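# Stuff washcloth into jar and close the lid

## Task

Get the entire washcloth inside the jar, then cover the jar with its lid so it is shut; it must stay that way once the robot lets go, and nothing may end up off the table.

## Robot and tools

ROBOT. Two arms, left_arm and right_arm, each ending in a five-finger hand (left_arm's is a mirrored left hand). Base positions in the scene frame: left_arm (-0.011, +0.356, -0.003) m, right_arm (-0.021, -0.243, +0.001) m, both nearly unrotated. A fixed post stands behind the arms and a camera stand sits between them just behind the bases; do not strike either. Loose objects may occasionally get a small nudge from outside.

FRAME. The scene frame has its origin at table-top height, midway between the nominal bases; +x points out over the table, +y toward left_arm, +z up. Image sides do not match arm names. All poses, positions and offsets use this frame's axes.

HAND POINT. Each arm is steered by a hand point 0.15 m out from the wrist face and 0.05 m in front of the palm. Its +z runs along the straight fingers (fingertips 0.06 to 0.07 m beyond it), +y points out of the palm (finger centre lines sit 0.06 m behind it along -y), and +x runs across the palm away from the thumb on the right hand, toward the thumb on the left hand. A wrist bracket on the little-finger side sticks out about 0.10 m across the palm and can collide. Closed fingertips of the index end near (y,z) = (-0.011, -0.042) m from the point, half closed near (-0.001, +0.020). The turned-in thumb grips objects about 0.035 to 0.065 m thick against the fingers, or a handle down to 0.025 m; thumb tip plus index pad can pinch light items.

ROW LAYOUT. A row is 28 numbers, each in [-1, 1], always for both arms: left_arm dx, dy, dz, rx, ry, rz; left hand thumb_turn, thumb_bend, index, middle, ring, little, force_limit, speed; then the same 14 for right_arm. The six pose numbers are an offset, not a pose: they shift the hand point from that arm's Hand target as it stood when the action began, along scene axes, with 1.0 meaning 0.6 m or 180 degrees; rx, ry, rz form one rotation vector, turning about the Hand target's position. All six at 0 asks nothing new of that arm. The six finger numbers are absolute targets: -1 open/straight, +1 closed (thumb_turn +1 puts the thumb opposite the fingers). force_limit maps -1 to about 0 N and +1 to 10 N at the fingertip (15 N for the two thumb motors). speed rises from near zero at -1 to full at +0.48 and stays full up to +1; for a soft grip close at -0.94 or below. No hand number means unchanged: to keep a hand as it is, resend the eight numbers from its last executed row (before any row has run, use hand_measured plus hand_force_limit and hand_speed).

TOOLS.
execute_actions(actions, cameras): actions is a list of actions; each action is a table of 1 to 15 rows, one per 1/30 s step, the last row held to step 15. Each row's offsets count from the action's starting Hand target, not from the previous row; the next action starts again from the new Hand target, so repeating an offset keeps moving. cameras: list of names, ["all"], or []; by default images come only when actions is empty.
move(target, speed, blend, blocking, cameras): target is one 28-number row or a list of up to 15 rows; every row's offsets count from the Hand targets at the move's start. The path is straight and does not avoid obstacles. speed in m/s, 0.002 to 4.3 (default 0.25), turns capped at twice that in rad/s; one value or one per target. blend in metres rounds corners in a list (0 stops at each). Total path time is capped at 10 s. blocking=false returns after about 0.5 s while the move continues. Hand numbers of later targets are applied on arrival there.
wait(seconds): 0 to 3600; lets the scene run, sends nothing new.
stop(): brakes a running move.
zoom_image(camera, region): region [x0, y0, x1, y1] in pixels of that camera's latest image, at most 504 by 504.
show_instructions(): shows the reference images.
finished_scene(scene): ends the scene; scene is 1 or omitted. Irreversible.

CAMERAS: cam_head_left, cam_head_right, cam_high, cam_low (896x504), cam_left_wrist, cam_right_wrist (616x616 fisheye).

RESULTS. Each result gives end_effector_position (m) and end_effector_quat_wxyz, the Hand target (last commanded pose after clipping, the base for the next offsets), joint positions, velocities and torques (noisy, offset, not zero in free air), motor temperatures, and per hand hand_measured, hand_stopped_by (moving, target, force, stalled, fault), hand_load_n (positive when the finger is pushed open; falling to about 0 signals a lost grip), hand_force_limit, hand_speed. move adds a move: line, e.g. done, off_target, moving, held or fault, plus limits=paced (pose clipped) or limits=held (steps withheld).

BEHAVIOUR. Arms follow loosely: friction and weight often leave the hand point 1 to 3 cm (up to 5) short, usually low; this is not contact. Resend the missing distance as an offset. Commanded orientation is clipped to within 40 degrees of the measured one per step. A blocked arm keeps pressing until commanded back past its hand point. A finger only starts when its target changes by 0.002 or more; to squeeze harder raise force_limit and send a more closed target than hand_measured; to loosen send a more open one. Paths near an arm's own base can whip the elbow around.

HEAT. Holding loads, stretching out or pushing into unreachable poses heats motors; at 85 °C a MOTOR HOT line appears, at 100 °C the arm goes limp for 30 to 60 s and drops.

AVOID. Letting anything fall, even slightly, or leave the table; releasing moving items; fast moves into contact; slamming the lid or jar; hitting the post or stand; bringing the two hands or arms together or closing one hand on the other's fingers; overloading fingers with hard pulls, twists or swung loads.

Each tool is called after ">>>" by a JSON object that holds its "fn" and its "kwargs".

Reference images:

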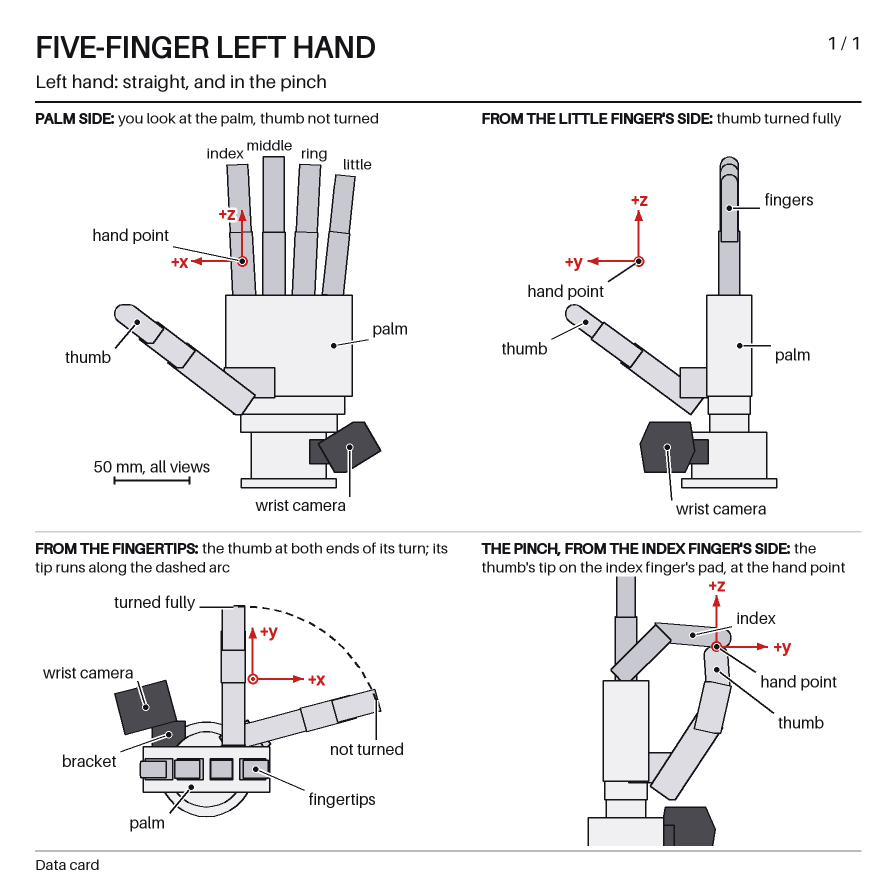

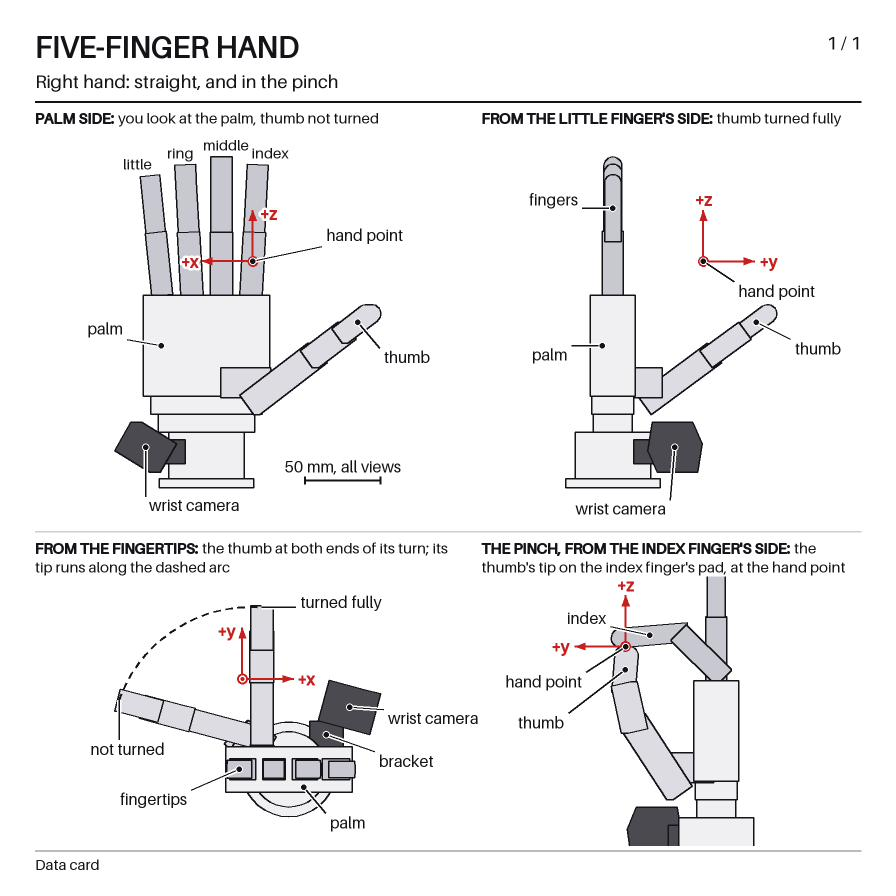

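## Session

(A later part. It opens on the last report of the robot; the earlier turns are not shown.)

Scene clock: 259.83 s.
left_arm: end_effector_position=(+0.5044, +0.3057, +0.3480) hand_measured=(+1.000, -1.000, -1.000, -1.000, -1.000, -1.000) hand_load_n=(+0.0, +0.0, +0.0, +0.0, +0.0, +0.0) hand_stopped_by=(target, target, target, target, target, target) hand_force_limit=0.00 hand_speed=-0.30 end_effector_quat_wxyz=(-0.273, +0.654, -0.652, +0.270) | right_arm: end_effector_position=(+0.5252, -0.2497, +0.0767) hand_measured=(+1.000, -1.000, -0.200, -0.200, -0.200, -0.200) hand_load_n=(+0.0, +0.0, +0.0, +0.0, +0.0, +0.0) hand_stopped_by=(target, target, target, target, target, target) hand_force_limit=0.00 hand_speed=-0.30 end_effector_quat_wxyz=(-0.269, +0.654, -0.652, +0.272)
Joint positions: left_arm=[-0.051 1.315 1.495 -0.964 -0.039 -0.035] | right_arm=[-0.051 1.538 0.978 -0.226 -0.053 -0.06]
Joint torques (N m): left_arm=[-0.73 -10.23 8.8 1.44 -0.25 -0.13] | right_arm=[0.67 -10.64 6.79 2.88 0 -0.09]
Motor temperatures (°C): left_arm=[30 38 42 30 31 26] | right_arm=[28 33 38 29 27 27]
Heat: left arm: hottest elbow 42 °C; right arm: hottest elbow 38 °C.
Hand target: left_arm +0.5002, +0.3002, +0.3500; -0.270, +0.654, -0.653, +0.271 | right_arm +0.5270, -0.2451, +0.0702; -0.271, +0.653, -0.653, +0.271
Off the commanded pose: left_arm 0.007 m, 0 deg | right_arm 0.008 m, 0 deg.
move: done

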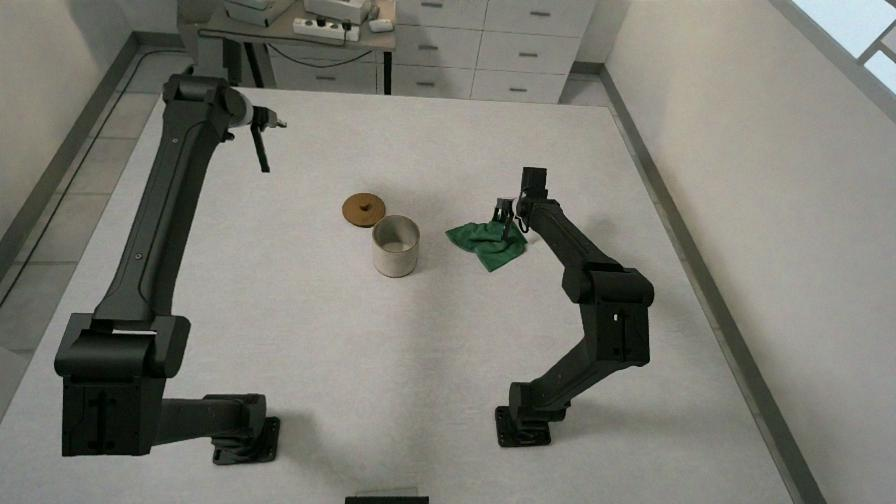

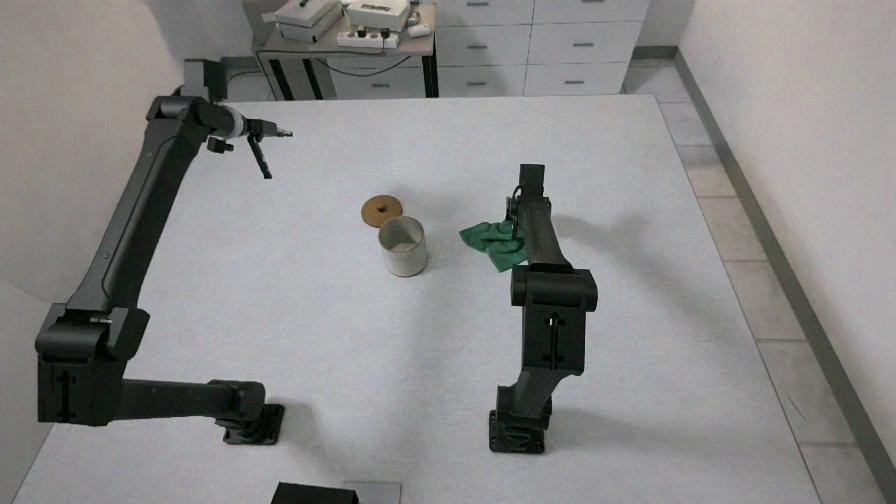

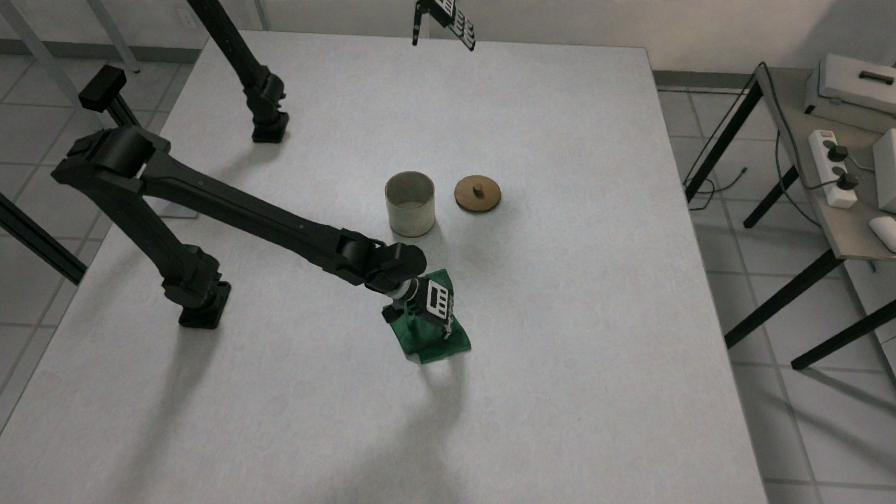

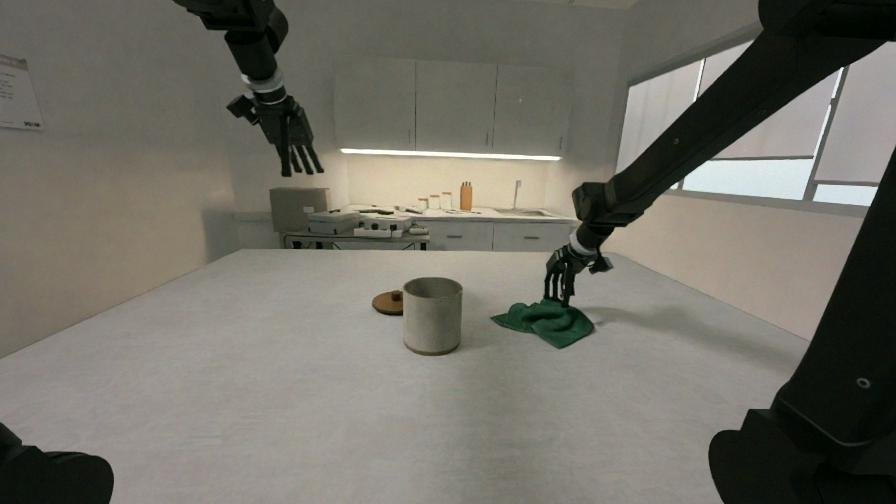

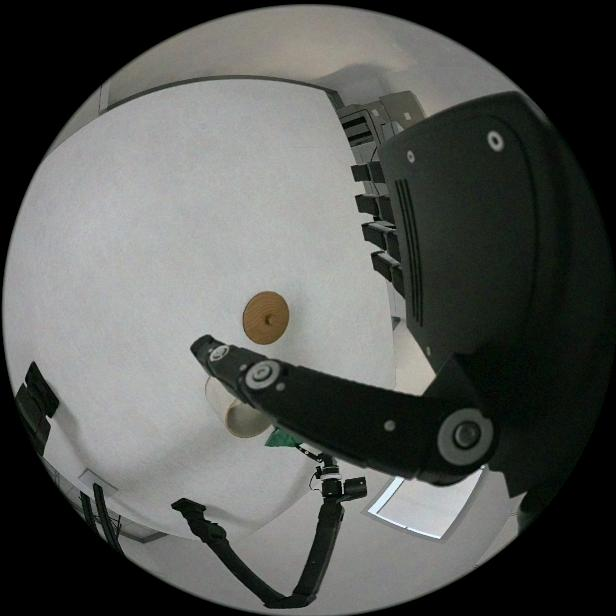

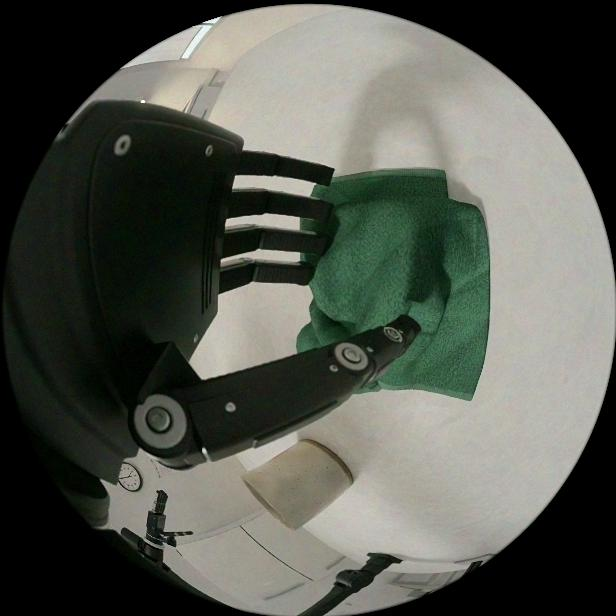

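>>> {"fn": "move", "kwargs": {"target": [[0,0,0,0,0,0,1,-1,-1,-1,-1,-1,0,-0.3, 0,0,0.05,0,0,0,1,-1,-0.2,-0.2,-0.2,-0.2,0,-0.3],[0,0,0,0,0,0,1,-1,-1,-1,-1,-1,0,-0.3, -0.042,0.017,0.04,0,0,0,1,-1,-0.2,-0.2,-0.2,-0.2,0,-0.3]], "cameras": ["cam_head_left","cam_high","cam_right_wrist","cam_low"], "speed": 0.15}}

>>> {"fn": "zoom_image", "kwargs": {"camera": "cam_head_left", "region": [430, 120, 600, 290]}}

>>> {"fn": "zoom_image", "kwargs": {"camera": "cam_high", "region": [370, 230, 500, 380]}}

Scene clock: 278.57 s.
left_arm: end_effector_position=(+0.5044, +0.3057, +0.3480) hand_measured=(+1.000, -1.000, -1.000, -1.000, -1.000, -1.000) hand_load_n=(+0.0, +0.0, +0.0, +0.0, +0.0, +0.0) hand_stopped_by=(target, target, target, target, target, target) hand_force_limit=0.00 hand_speed=-0.30 end_effector_quat_wxyz=(-0.273, +0.654, -0.652, +0.270) | right_arm: end_effector_position=(+0.5009, -0.2394, +0.0888) hand_measured=(+1.000, -1.000, -0.200, -0.200, -0.200, -0.200) hand_load_n=(+0.0, +0.0, +0.0, +0.0, +0.0, +0.0) hand_stopped_by=(target, target, target, target, target, target) hand_force_limit=0.00 hand_speed=-0.30 end_effector_quat_wxyz=(-0.263, +0.658, -0.653, +0.266)
Joint positions: left_arm=[-0.051 1.315 1.495 -0.964 -0.039 -0.035] | right_arm=[-0.031 1.466 0.942 -0.281 -0.039 -0.051]
Joint torques (N m): left_arm=[-0.79 -10.58 8.95 1.4 -0.23 -0.1] | right_arm=[0.67 -12.04 6.72 2.62 0.01 -0.06]
Heat: left arm: hottest elbow 41 °C; right arm: hottest elbow 37 °C.
Hand target: left_arm +0.5002, +0.3002, +0.3500; -0.270, +0.654, -0.653, +0.271 | right_arm +0.5018, -0.2348, +0.0941; -0.271, +0.653, -0.653, +0.271
Off the commanded pose: left_arm 0.007 m, 0 deg | right_arm 0.007 m, 1 deg.
move: done
Images, in order (width x height): cam_head_left 896x504, cam_high 896x504, cam_low 896x504, cam_right_wrist 616x616.

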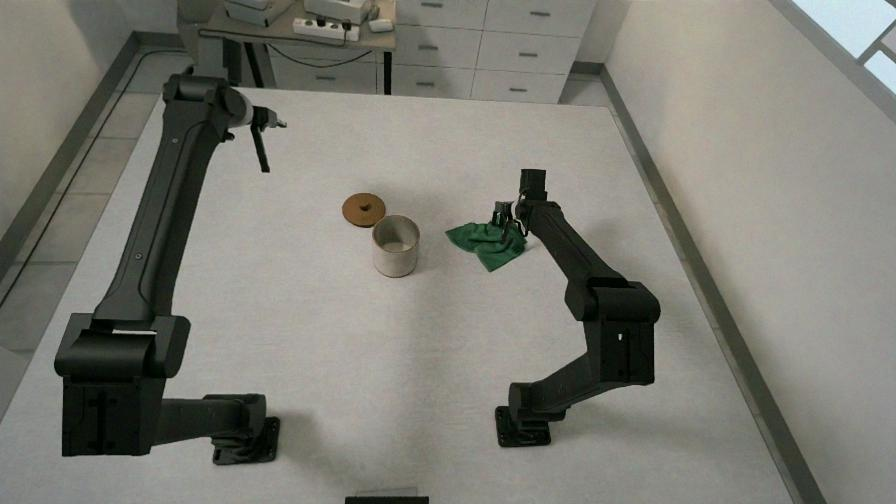

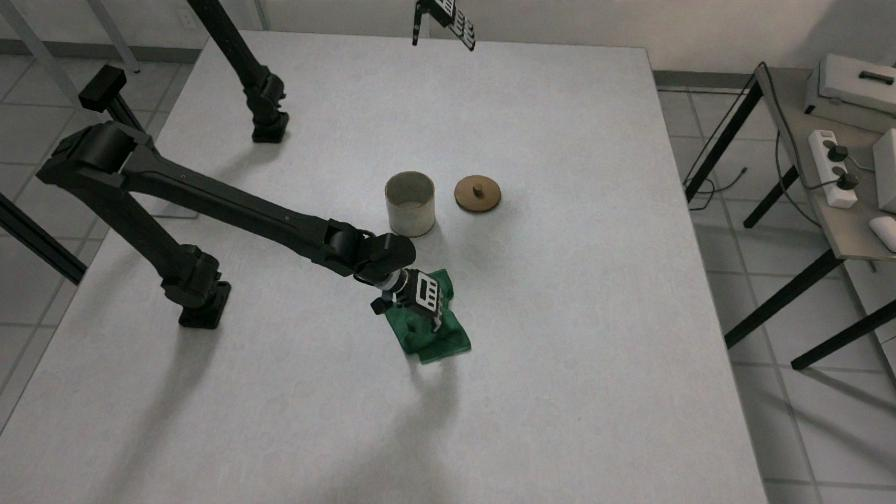

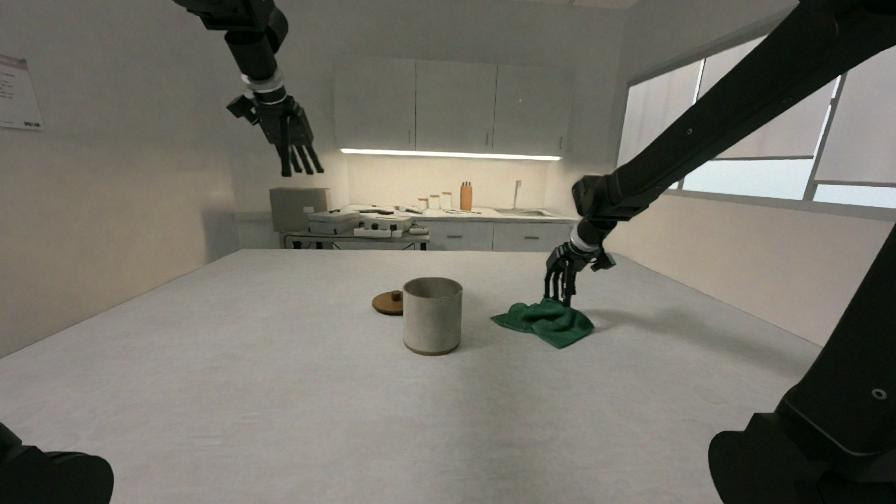

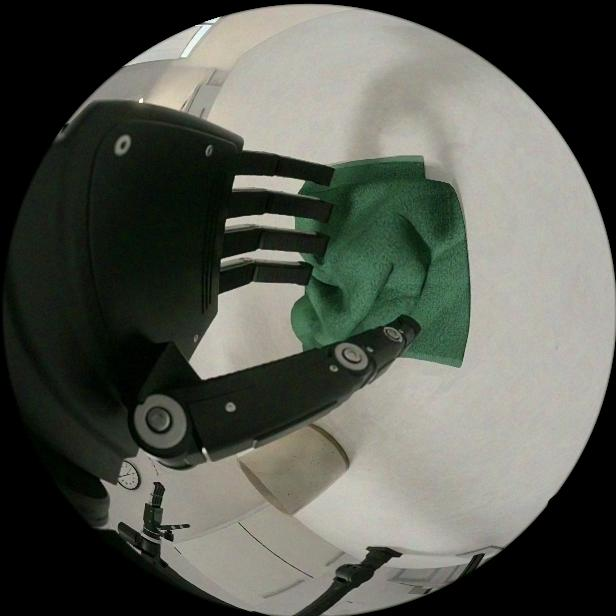

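Scaled by 2.965 from the camera's image (finer frame: 1280x720).

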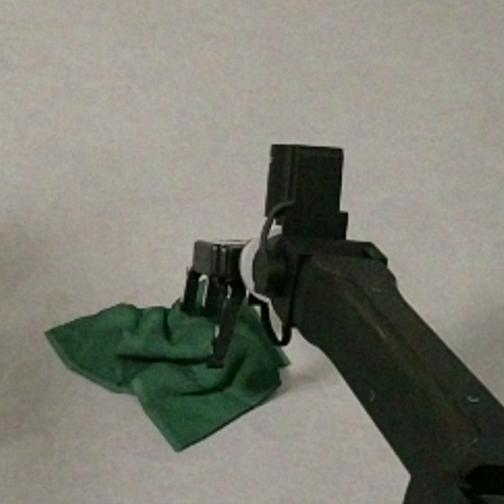

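Scaled by 3.360 from the camera's image (finer frame: 1280x720).

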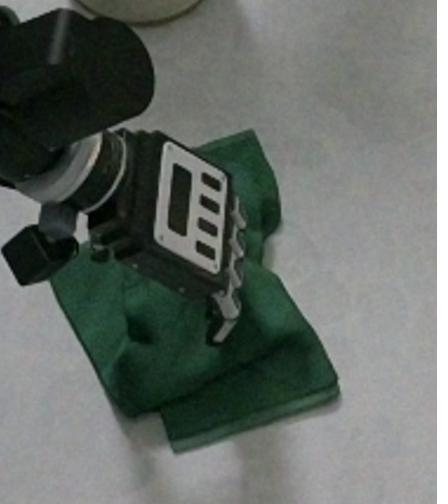

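>>> {"fn": "move", "kwargs": {"target": [[0,0,0,0,0,0,1,-1,-1,-1,-1,-1,0,-0.3, 0,0.016,-0.082,0,0,0,1,-1,-0.2,-0.2,-0.2,-0.2,0,-0.3]], "cameras": ["cam_head_left","cam_high","cam_right_wrist","cam_low"], "speed": 0.08}}

>>> {"fn": "zoom_image", "kwargs": {"camera": "cam_head_left", "region": [430, 120, 600, 290]}}

>>> {"fn": "zoom_image", "kwargs": {"camera": "cam_low", "region": [480, 160, 680, 360]}}

Scene clock: 295.07 s.
left_arm: end_effector_position=(+0.5044, +0.3057, +0.3480) hand_measured=(+1.000, -1.000, -1.000, -1.000, -1.000, -1.000) hand_load_n=(+0.0, +0.0, +0.0, +0.0, +0.0, +0.0) hand_stopped_by=(target, target, target, target, target, target) hand_force_limit=0.00 hand_speed=-0.30 end_effector_quat_wxyz=(-0.273, +0.654, -0.652, +0.270) | right_arm: end_effector_position=(+0.5017, -0.2314, +0.0530) hand_measured=(+1.000, -1.000, -0.200, -0.200, -0.200, -0.200) hand_load_n=(+0.0, +0.0, +0.0, +0.0, +0.0, +0.0) hand_stopped_by=(target, target, target, target, target, target) hand_force_limit=0.00 hand_speed=-0.30 end_effector_quat_wxyz=(-0.270, +0.654, -0.651, +0.275)
Joint positions: left_arm=[-0.051 1.315 1.495 -0.964 -0.039 -0.035] | right_arm=[-0.011 1.516 0.875 -0.139 -0.022 -0.035]
Joint torques (N m): left_arm=[-0.67 -10.64 9.05 1.24 -0.24 -0.07] | right_arm=[0.85 -9.7 6.35 2.88 0 -0.06]
Heat: left arm: hottest elbow 41 °C; right arm: hottest elbow 37 °C.
Hand target: left_arm +0.5002, +0.3002, +0.3500; -0.270, +0.654, -0.653, +0.271 | right_arm +0.5018, -0.2253, +0.0450; -0.271, +0.653, -0.653, +0.271
Off the commanded pose: left_arm 0.007 m, 0 deg | right_arm 0.010 m, 1 deg.
move: done
Images, in order (width x height): cam_head_left 896x504, cam_high 896x504, cam_low 896x504, cam_right_wrist 616x616.

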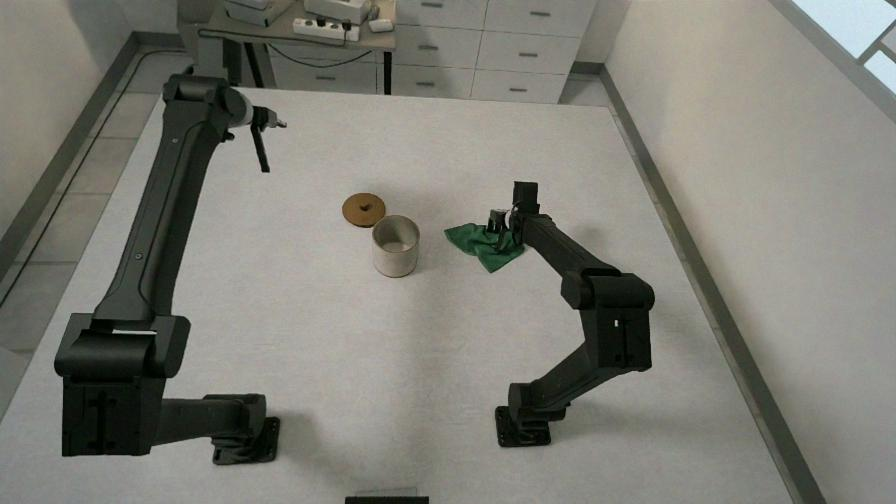

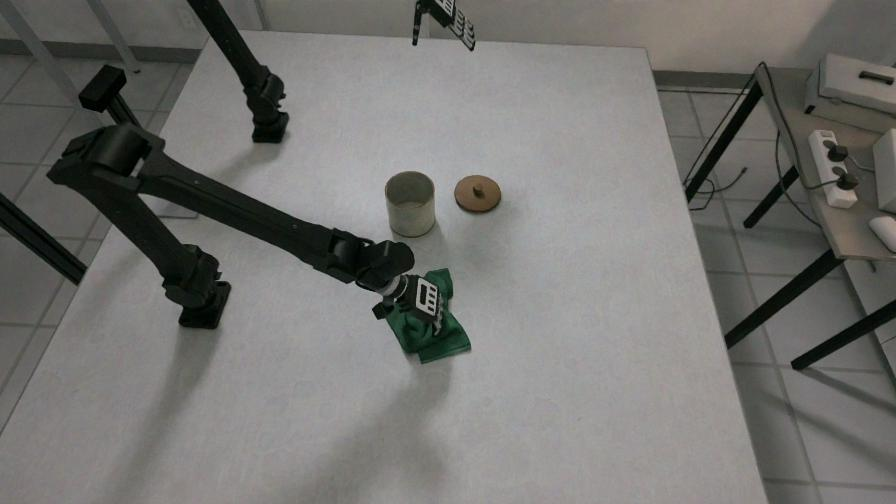

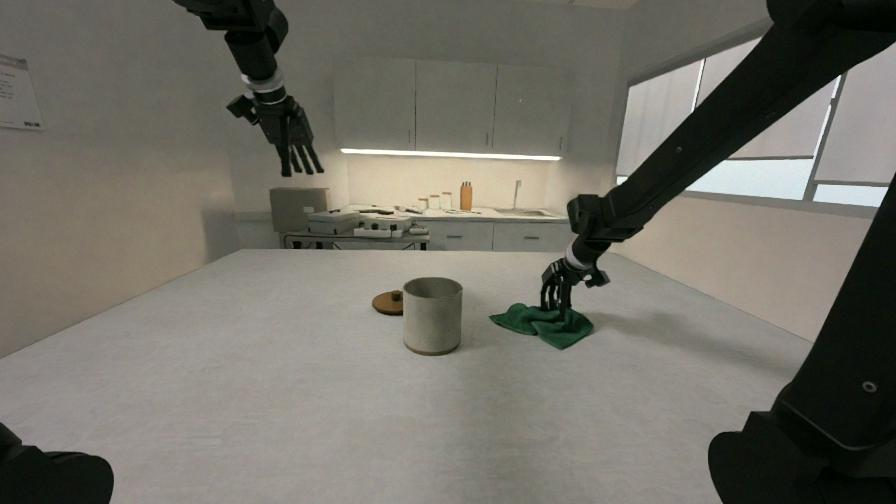

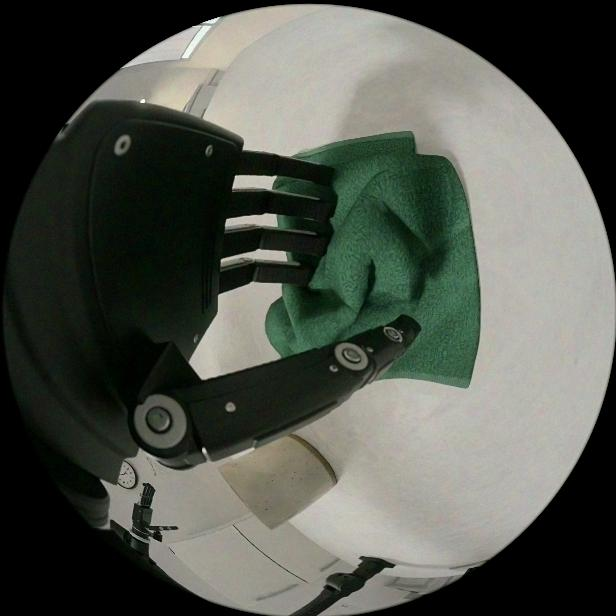

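Scaled by 2.965 from the camera's image (finer frame: 1280x720).

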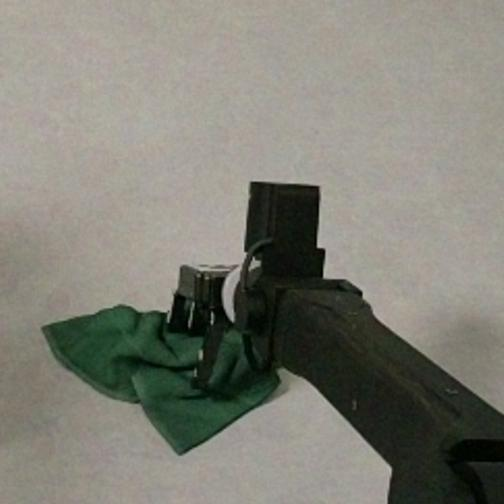

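Scaled by 2.520 from the camera's image (finer frame: 1280x720).

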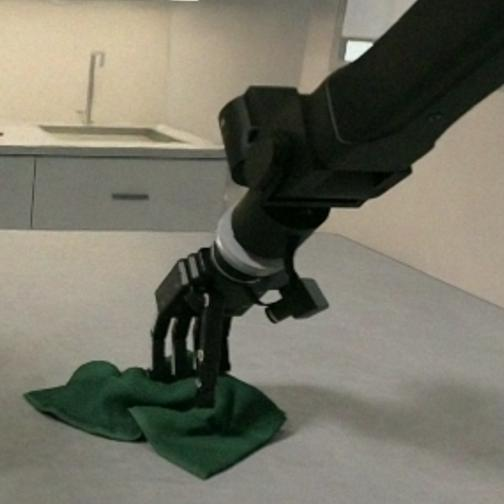

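>>> {"fn": "move", "kwargs": {"target": [[0,0,0,0,0,0,1,-1,-1,-1,-1,-1,0,-0.3, 0,0,-0.03,0,0,0,1,-1,-0.2,-0.2,-0.2,-0.2,0.1,-0.5]], "cameras": ["cam_right_wrist"], "speed": 0.06}}

>>> {"fn": "zoom_image", "kwargs": {"camera": "cam_right_wrist", "region": [200, 100, 500, 420]}}

Scene clock: 303.10 s.
left_arm: end_effector_position=(+0.5044, +0.3057, +0.3480) hand_measured=(+1.000, -1.000, -1.000, -1.000, -1.000, -1.000) hand_load_n=(+0.5, +0.0, +0.0, +0.0, +0.0, +0.0) hand_stopped_by=(target, target, target, target, target, target) hand_force_limit=0.00 hand_speed=-0.30 end_effector_quat_wxyz=(-0.273, +0.654, -0.652, +0.270) | right_arm: end_effector_position=(+0.5065, -0.2319, +0.0427) hand_measured=(+1.000, -1.000, -0.200, -0.200, -0.200, -0.200) hand_load_n=(+0.0, +0.0, +0.0, +0.0, +0.0, +0.0) hand_stopped_by=(target, target, target, target, target, target) hand_force_limit=0.10 hand_speed=-0.50 end_effector_quat_wxyz=(-0.275, +0.651, -0.648, +0.282)
Joint positions: left_arm=[-0.051 1.315 1.495 -0.964 -0.039 -0.035] | right_arm=[-0.011 1.542 0.862 -0.081 -0.021 -0.035]
Joint torques (N m): left_arm=[-0.32 -8.94 9.09 1.32 -0.2 -0.09] | right_arm=[0.91 -9.11 5.74 2.65 -0.07 -0.05]
Heat: left arm: hottest elbow 42 °C; right arm: hottest elbow 37 °C.
Hand target: left_arm +0.5002, +0.3002, +0.3500; -0.270, +0.654, -0.653, +0.271 | right_arm +0.5018, -0.2253, +0.0269; -0.271, +0.653, -0.653, +0.271
Off the commanded pose: left_arm 0.007 m, 0 deg | right_arm 0.018 m, 1 deg.
move: off_target (right_arm)

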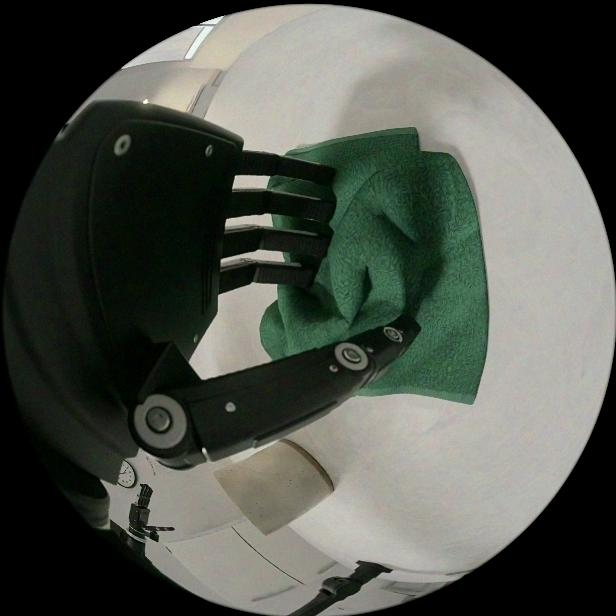

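Scaled by 1.575 from the camera's image (finer frame: 880x880).

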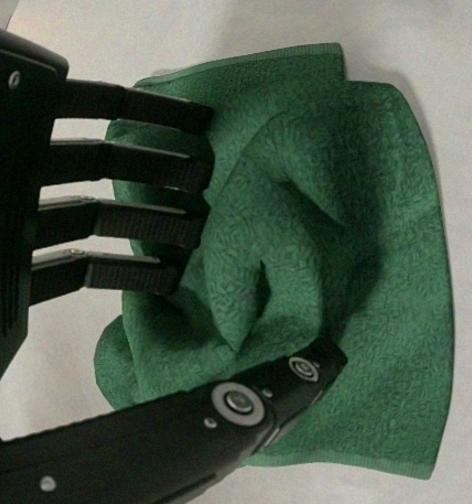

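>>> {"fn": "move", "kwargs": {"target": [[0,0,0,0,0,0,1,-1,-1,-1,-1,-1,0,-0.3, 0,0,0,0,0,0,1,-0.5,0.1,0.1,0.1,0.1,0.2,-0.5],[0,0,0,0,0,0,1,-1,-1,-1,-1,-1,0,-0.3, 0,0,-0.01,0,0,0,1,0.0,0.4,0.4,0.4,0.4,0.2,-0.5]], "cameras": ["cam_right_wrist","cam_low","cam_head_left"], "speed": 0.06}}

Scene clock: 314.33 s.
left_arm: end_effector_position=(+0.5044, +0.3057, +0.3480) hand_measured=(+1.000, -1.000, -1.000, -1.000, -1.000, -1.000) hand_load_n=(+0.0, +0.0, +0.0, +0.0, +0.0, +0.0) hand_stopped_by=(target, target, target, target, target, target) hand_force_limit=0.00 hand_speed=-0.30 end_effector_quat_wxyz=(-0.273, +0.654, -0.652, +0.270) | right_arm: end_effector_position=(+0.5038, -0.2316, +0.0308) hand_measured=(+1.000, -0.390, +0.370, +0.274, +0.400, +0.400) hand_load_n=(+0.0, +11.5, +9.0, +5.0, +0.0, +0.0) hand_stopped_by=(target, force, force, force, target, target) hand_force_limit=0.20 hand_speed=-0.50 end_effector_quat_wxyz=(-0.271, +0.653, -0.650, +0.278)
Joint positions: left_arm=[-0.051 1.315 1.495 -0.964 -0.039 -0.035] | right_arm=[-0.01 1.561 0.851 -0.064 -0.021 -0.034]
Joint torques (N m): left_arm=[-0.5 -10.29 9.03 1.5 -0.18 -0.14] | right_arm=[0.79 -9.76 5.93 2.66 -0.07 -0.05]
Heat: left arm: hottest elbow 42 °C; right arm: hottest elbow 36 °C.
Hand target: left_arm +0.5002, +0.3002, +0.3500; -0.270, +0.654, -0.653, +0.271 | right_arm +0.5018, -0.2253, +0.0211; -0.271, +0.653, -0.653, +0.271
Off the commanded pose: left_arm 0.007 m, 0 deg | right_arm 0.012 m, 1 deg.
move: off_target (right_arm); target 2's new numbers were sent with right_arm's hand 0.016 m and 1 deg from that target
Images, in order (width x height): cam_head_left 896x504, cam_low 896x504, cam_right_wrist 616x616.

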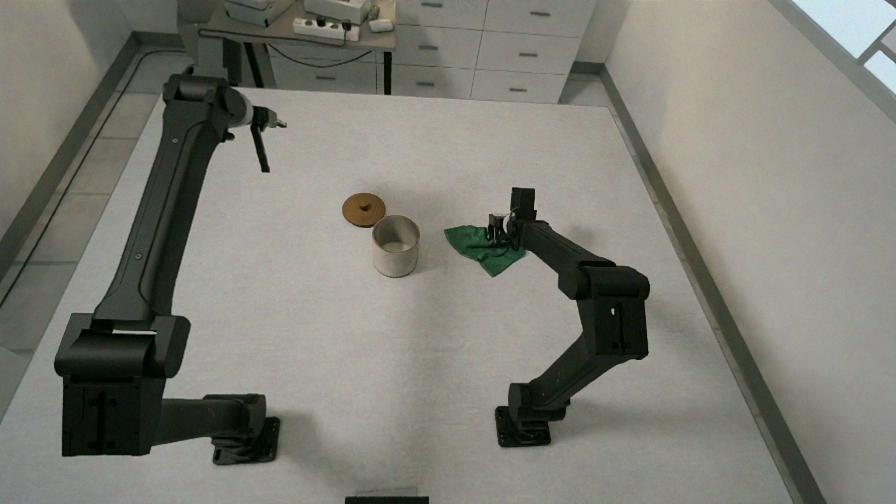

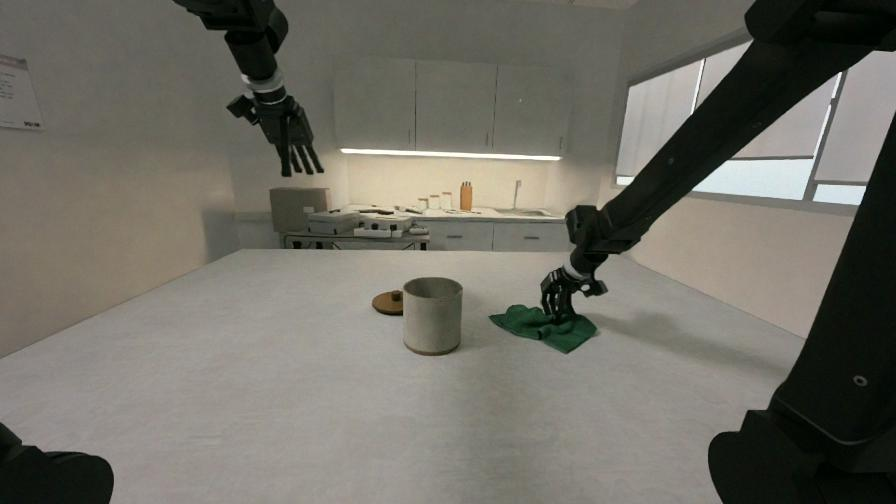

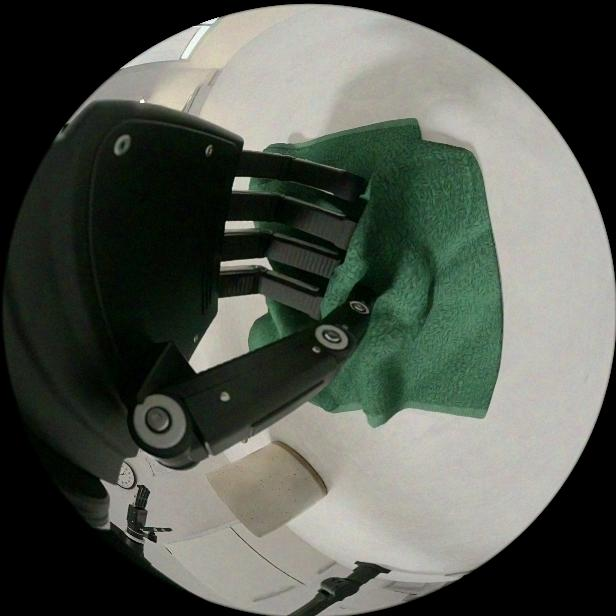

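>>> {"fn": "move", "kwargs": {"target": [[0,0,0,0,0,0,1,-1,-1,-1,-1,-1,0,-0.3, 0,0,0.12,0,0,0,1,0.0,0.4,0.4,0.4,0.4,0.2,-0.5]], "cameras": ["all"], "speed": 0.08}}

Scene clock: 320.37 s.
left_arm: end_effector_position=(+0.5044, +0.3057, +0.3480) hand_measured=(+1.000, -1.000, -1.000, -1.000, -1.000, -1.000) hand_load_n=(+0.0, +0.0, +0.0, +0.0, +0.0, +0.0) hand_stopped_by=(target, target, target, target, target, target) hand_force_limit=0.00 hand_speed=-0.30 end_effector_quat_wxyz=(-0.273, +0.654, -0.652, +0.270) | right_arm: end_effector_position=(+0.4822, -0.2307, +0.0665) hand_measured=(+1.000, -0.390, +0.370, +0.274, +0.400, +0.400) hand_load_n=(+0.0, +11.5, +9.0, +5.0, +0.0, +0.5) hand_stopped_by=(target, force, force, force, target, target) hand_force_limit=0.20 hand_speed=-0.50 end_effector_quat_wxyz=(-0.252, +0.661, -0.658, +0.257)
Joint positions: left_arm=[-0.051 1.315 1.495 -0.964 -0.039 -0.035] | right_arm=[-0.01 1.463 0.883 -0.254 -0.021 -0.034]
Joint torques (N m): left_arm=[0.32 -9.82 8.96 1.28 -0.2 -0.09] | right_arm=[0.85 -11.63 10.43 1.59 -0.11 -0.05]
Heat: left arm: hottest elbow 42 °C; right arm: hottest elbow 36 °C.
Hand target: left_arm +0.5002, +0.3002, +0.3500; -0.270, +0.654, -0.653, +0.271 | right_arm +0.5019, -0.2253, +0.0931; -0.271, +0.653, -0.653, +0.271
Off the commanded pose: left_arm 0.007 m, 0 deg | right_arm 0.034 m, 3 deg.
move: off_target (right_arm)

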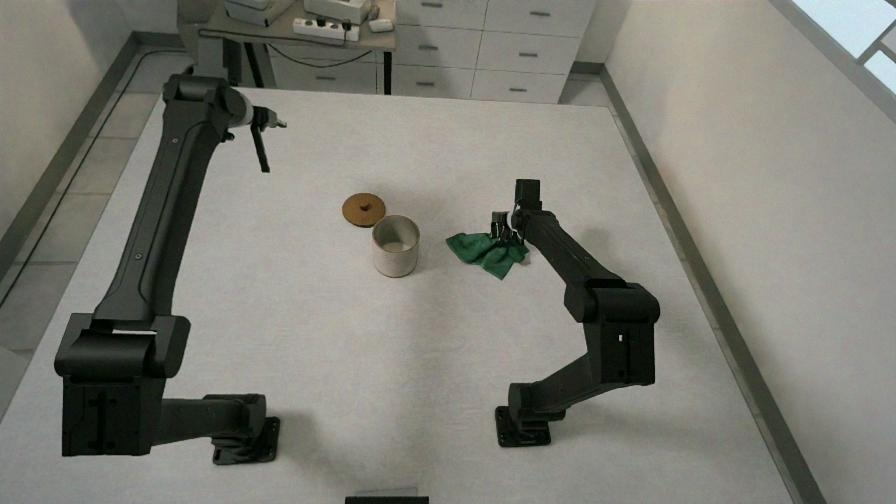

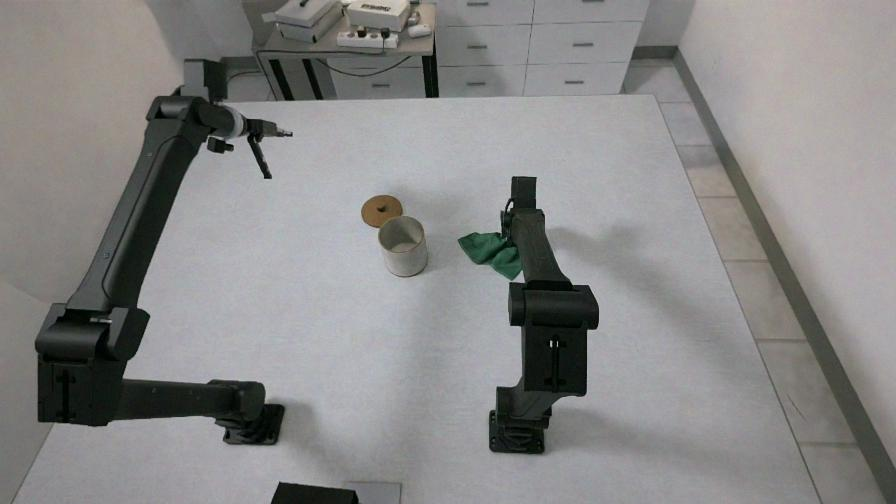

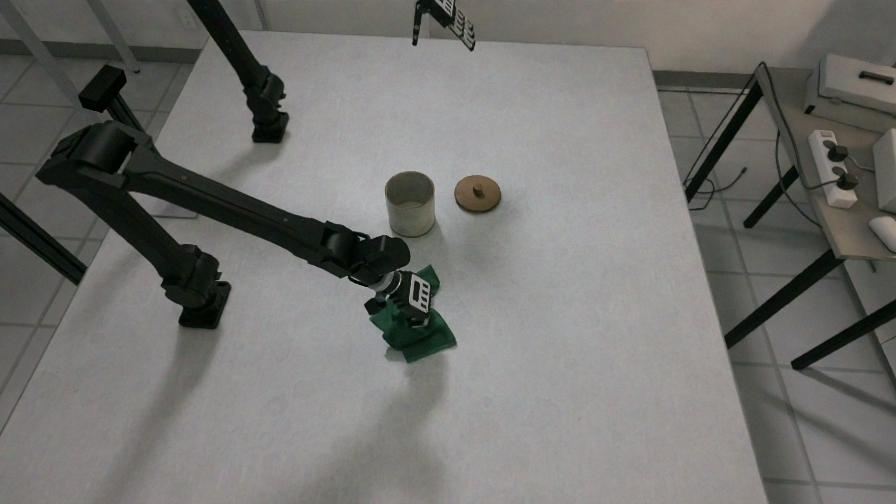

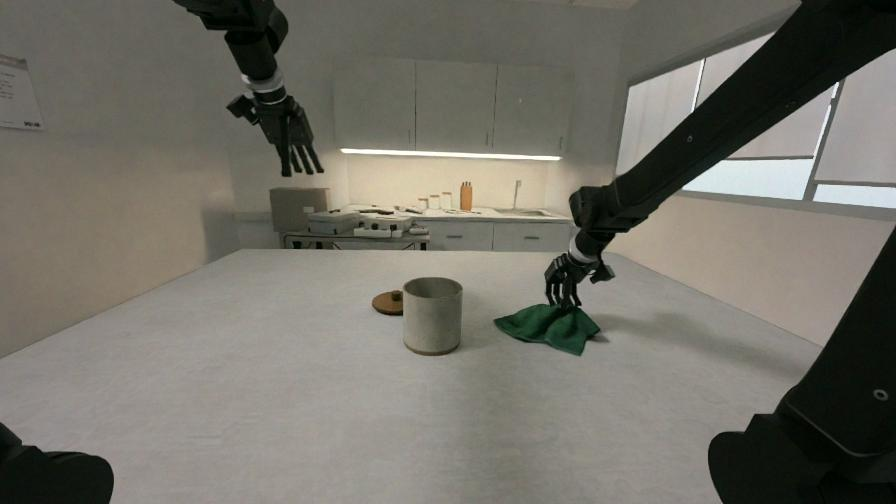

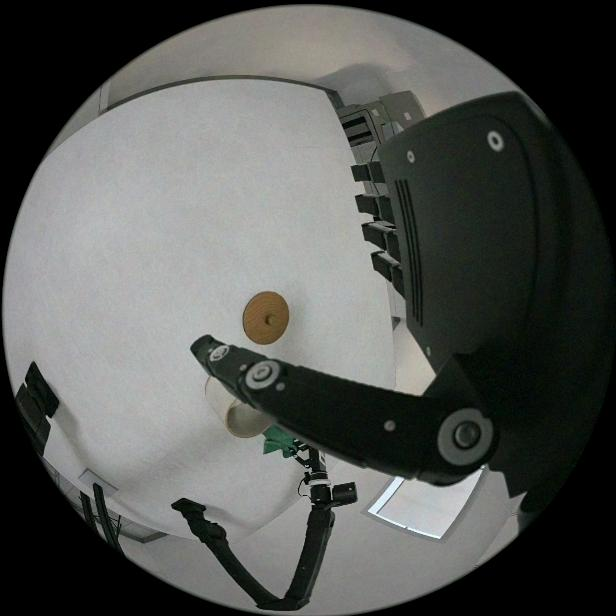

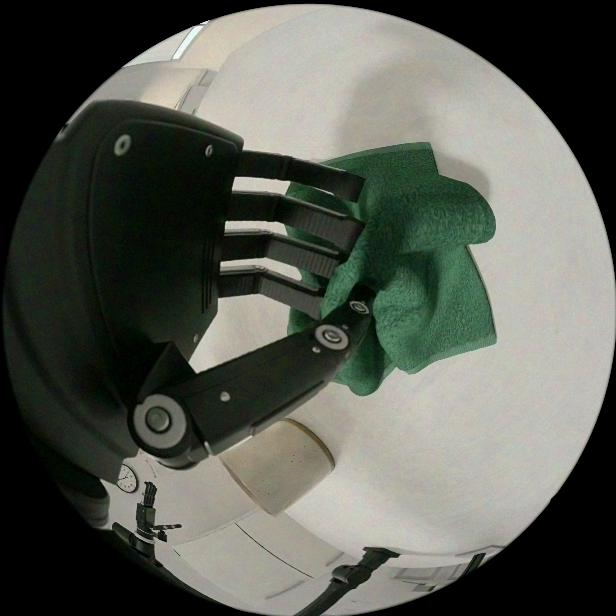

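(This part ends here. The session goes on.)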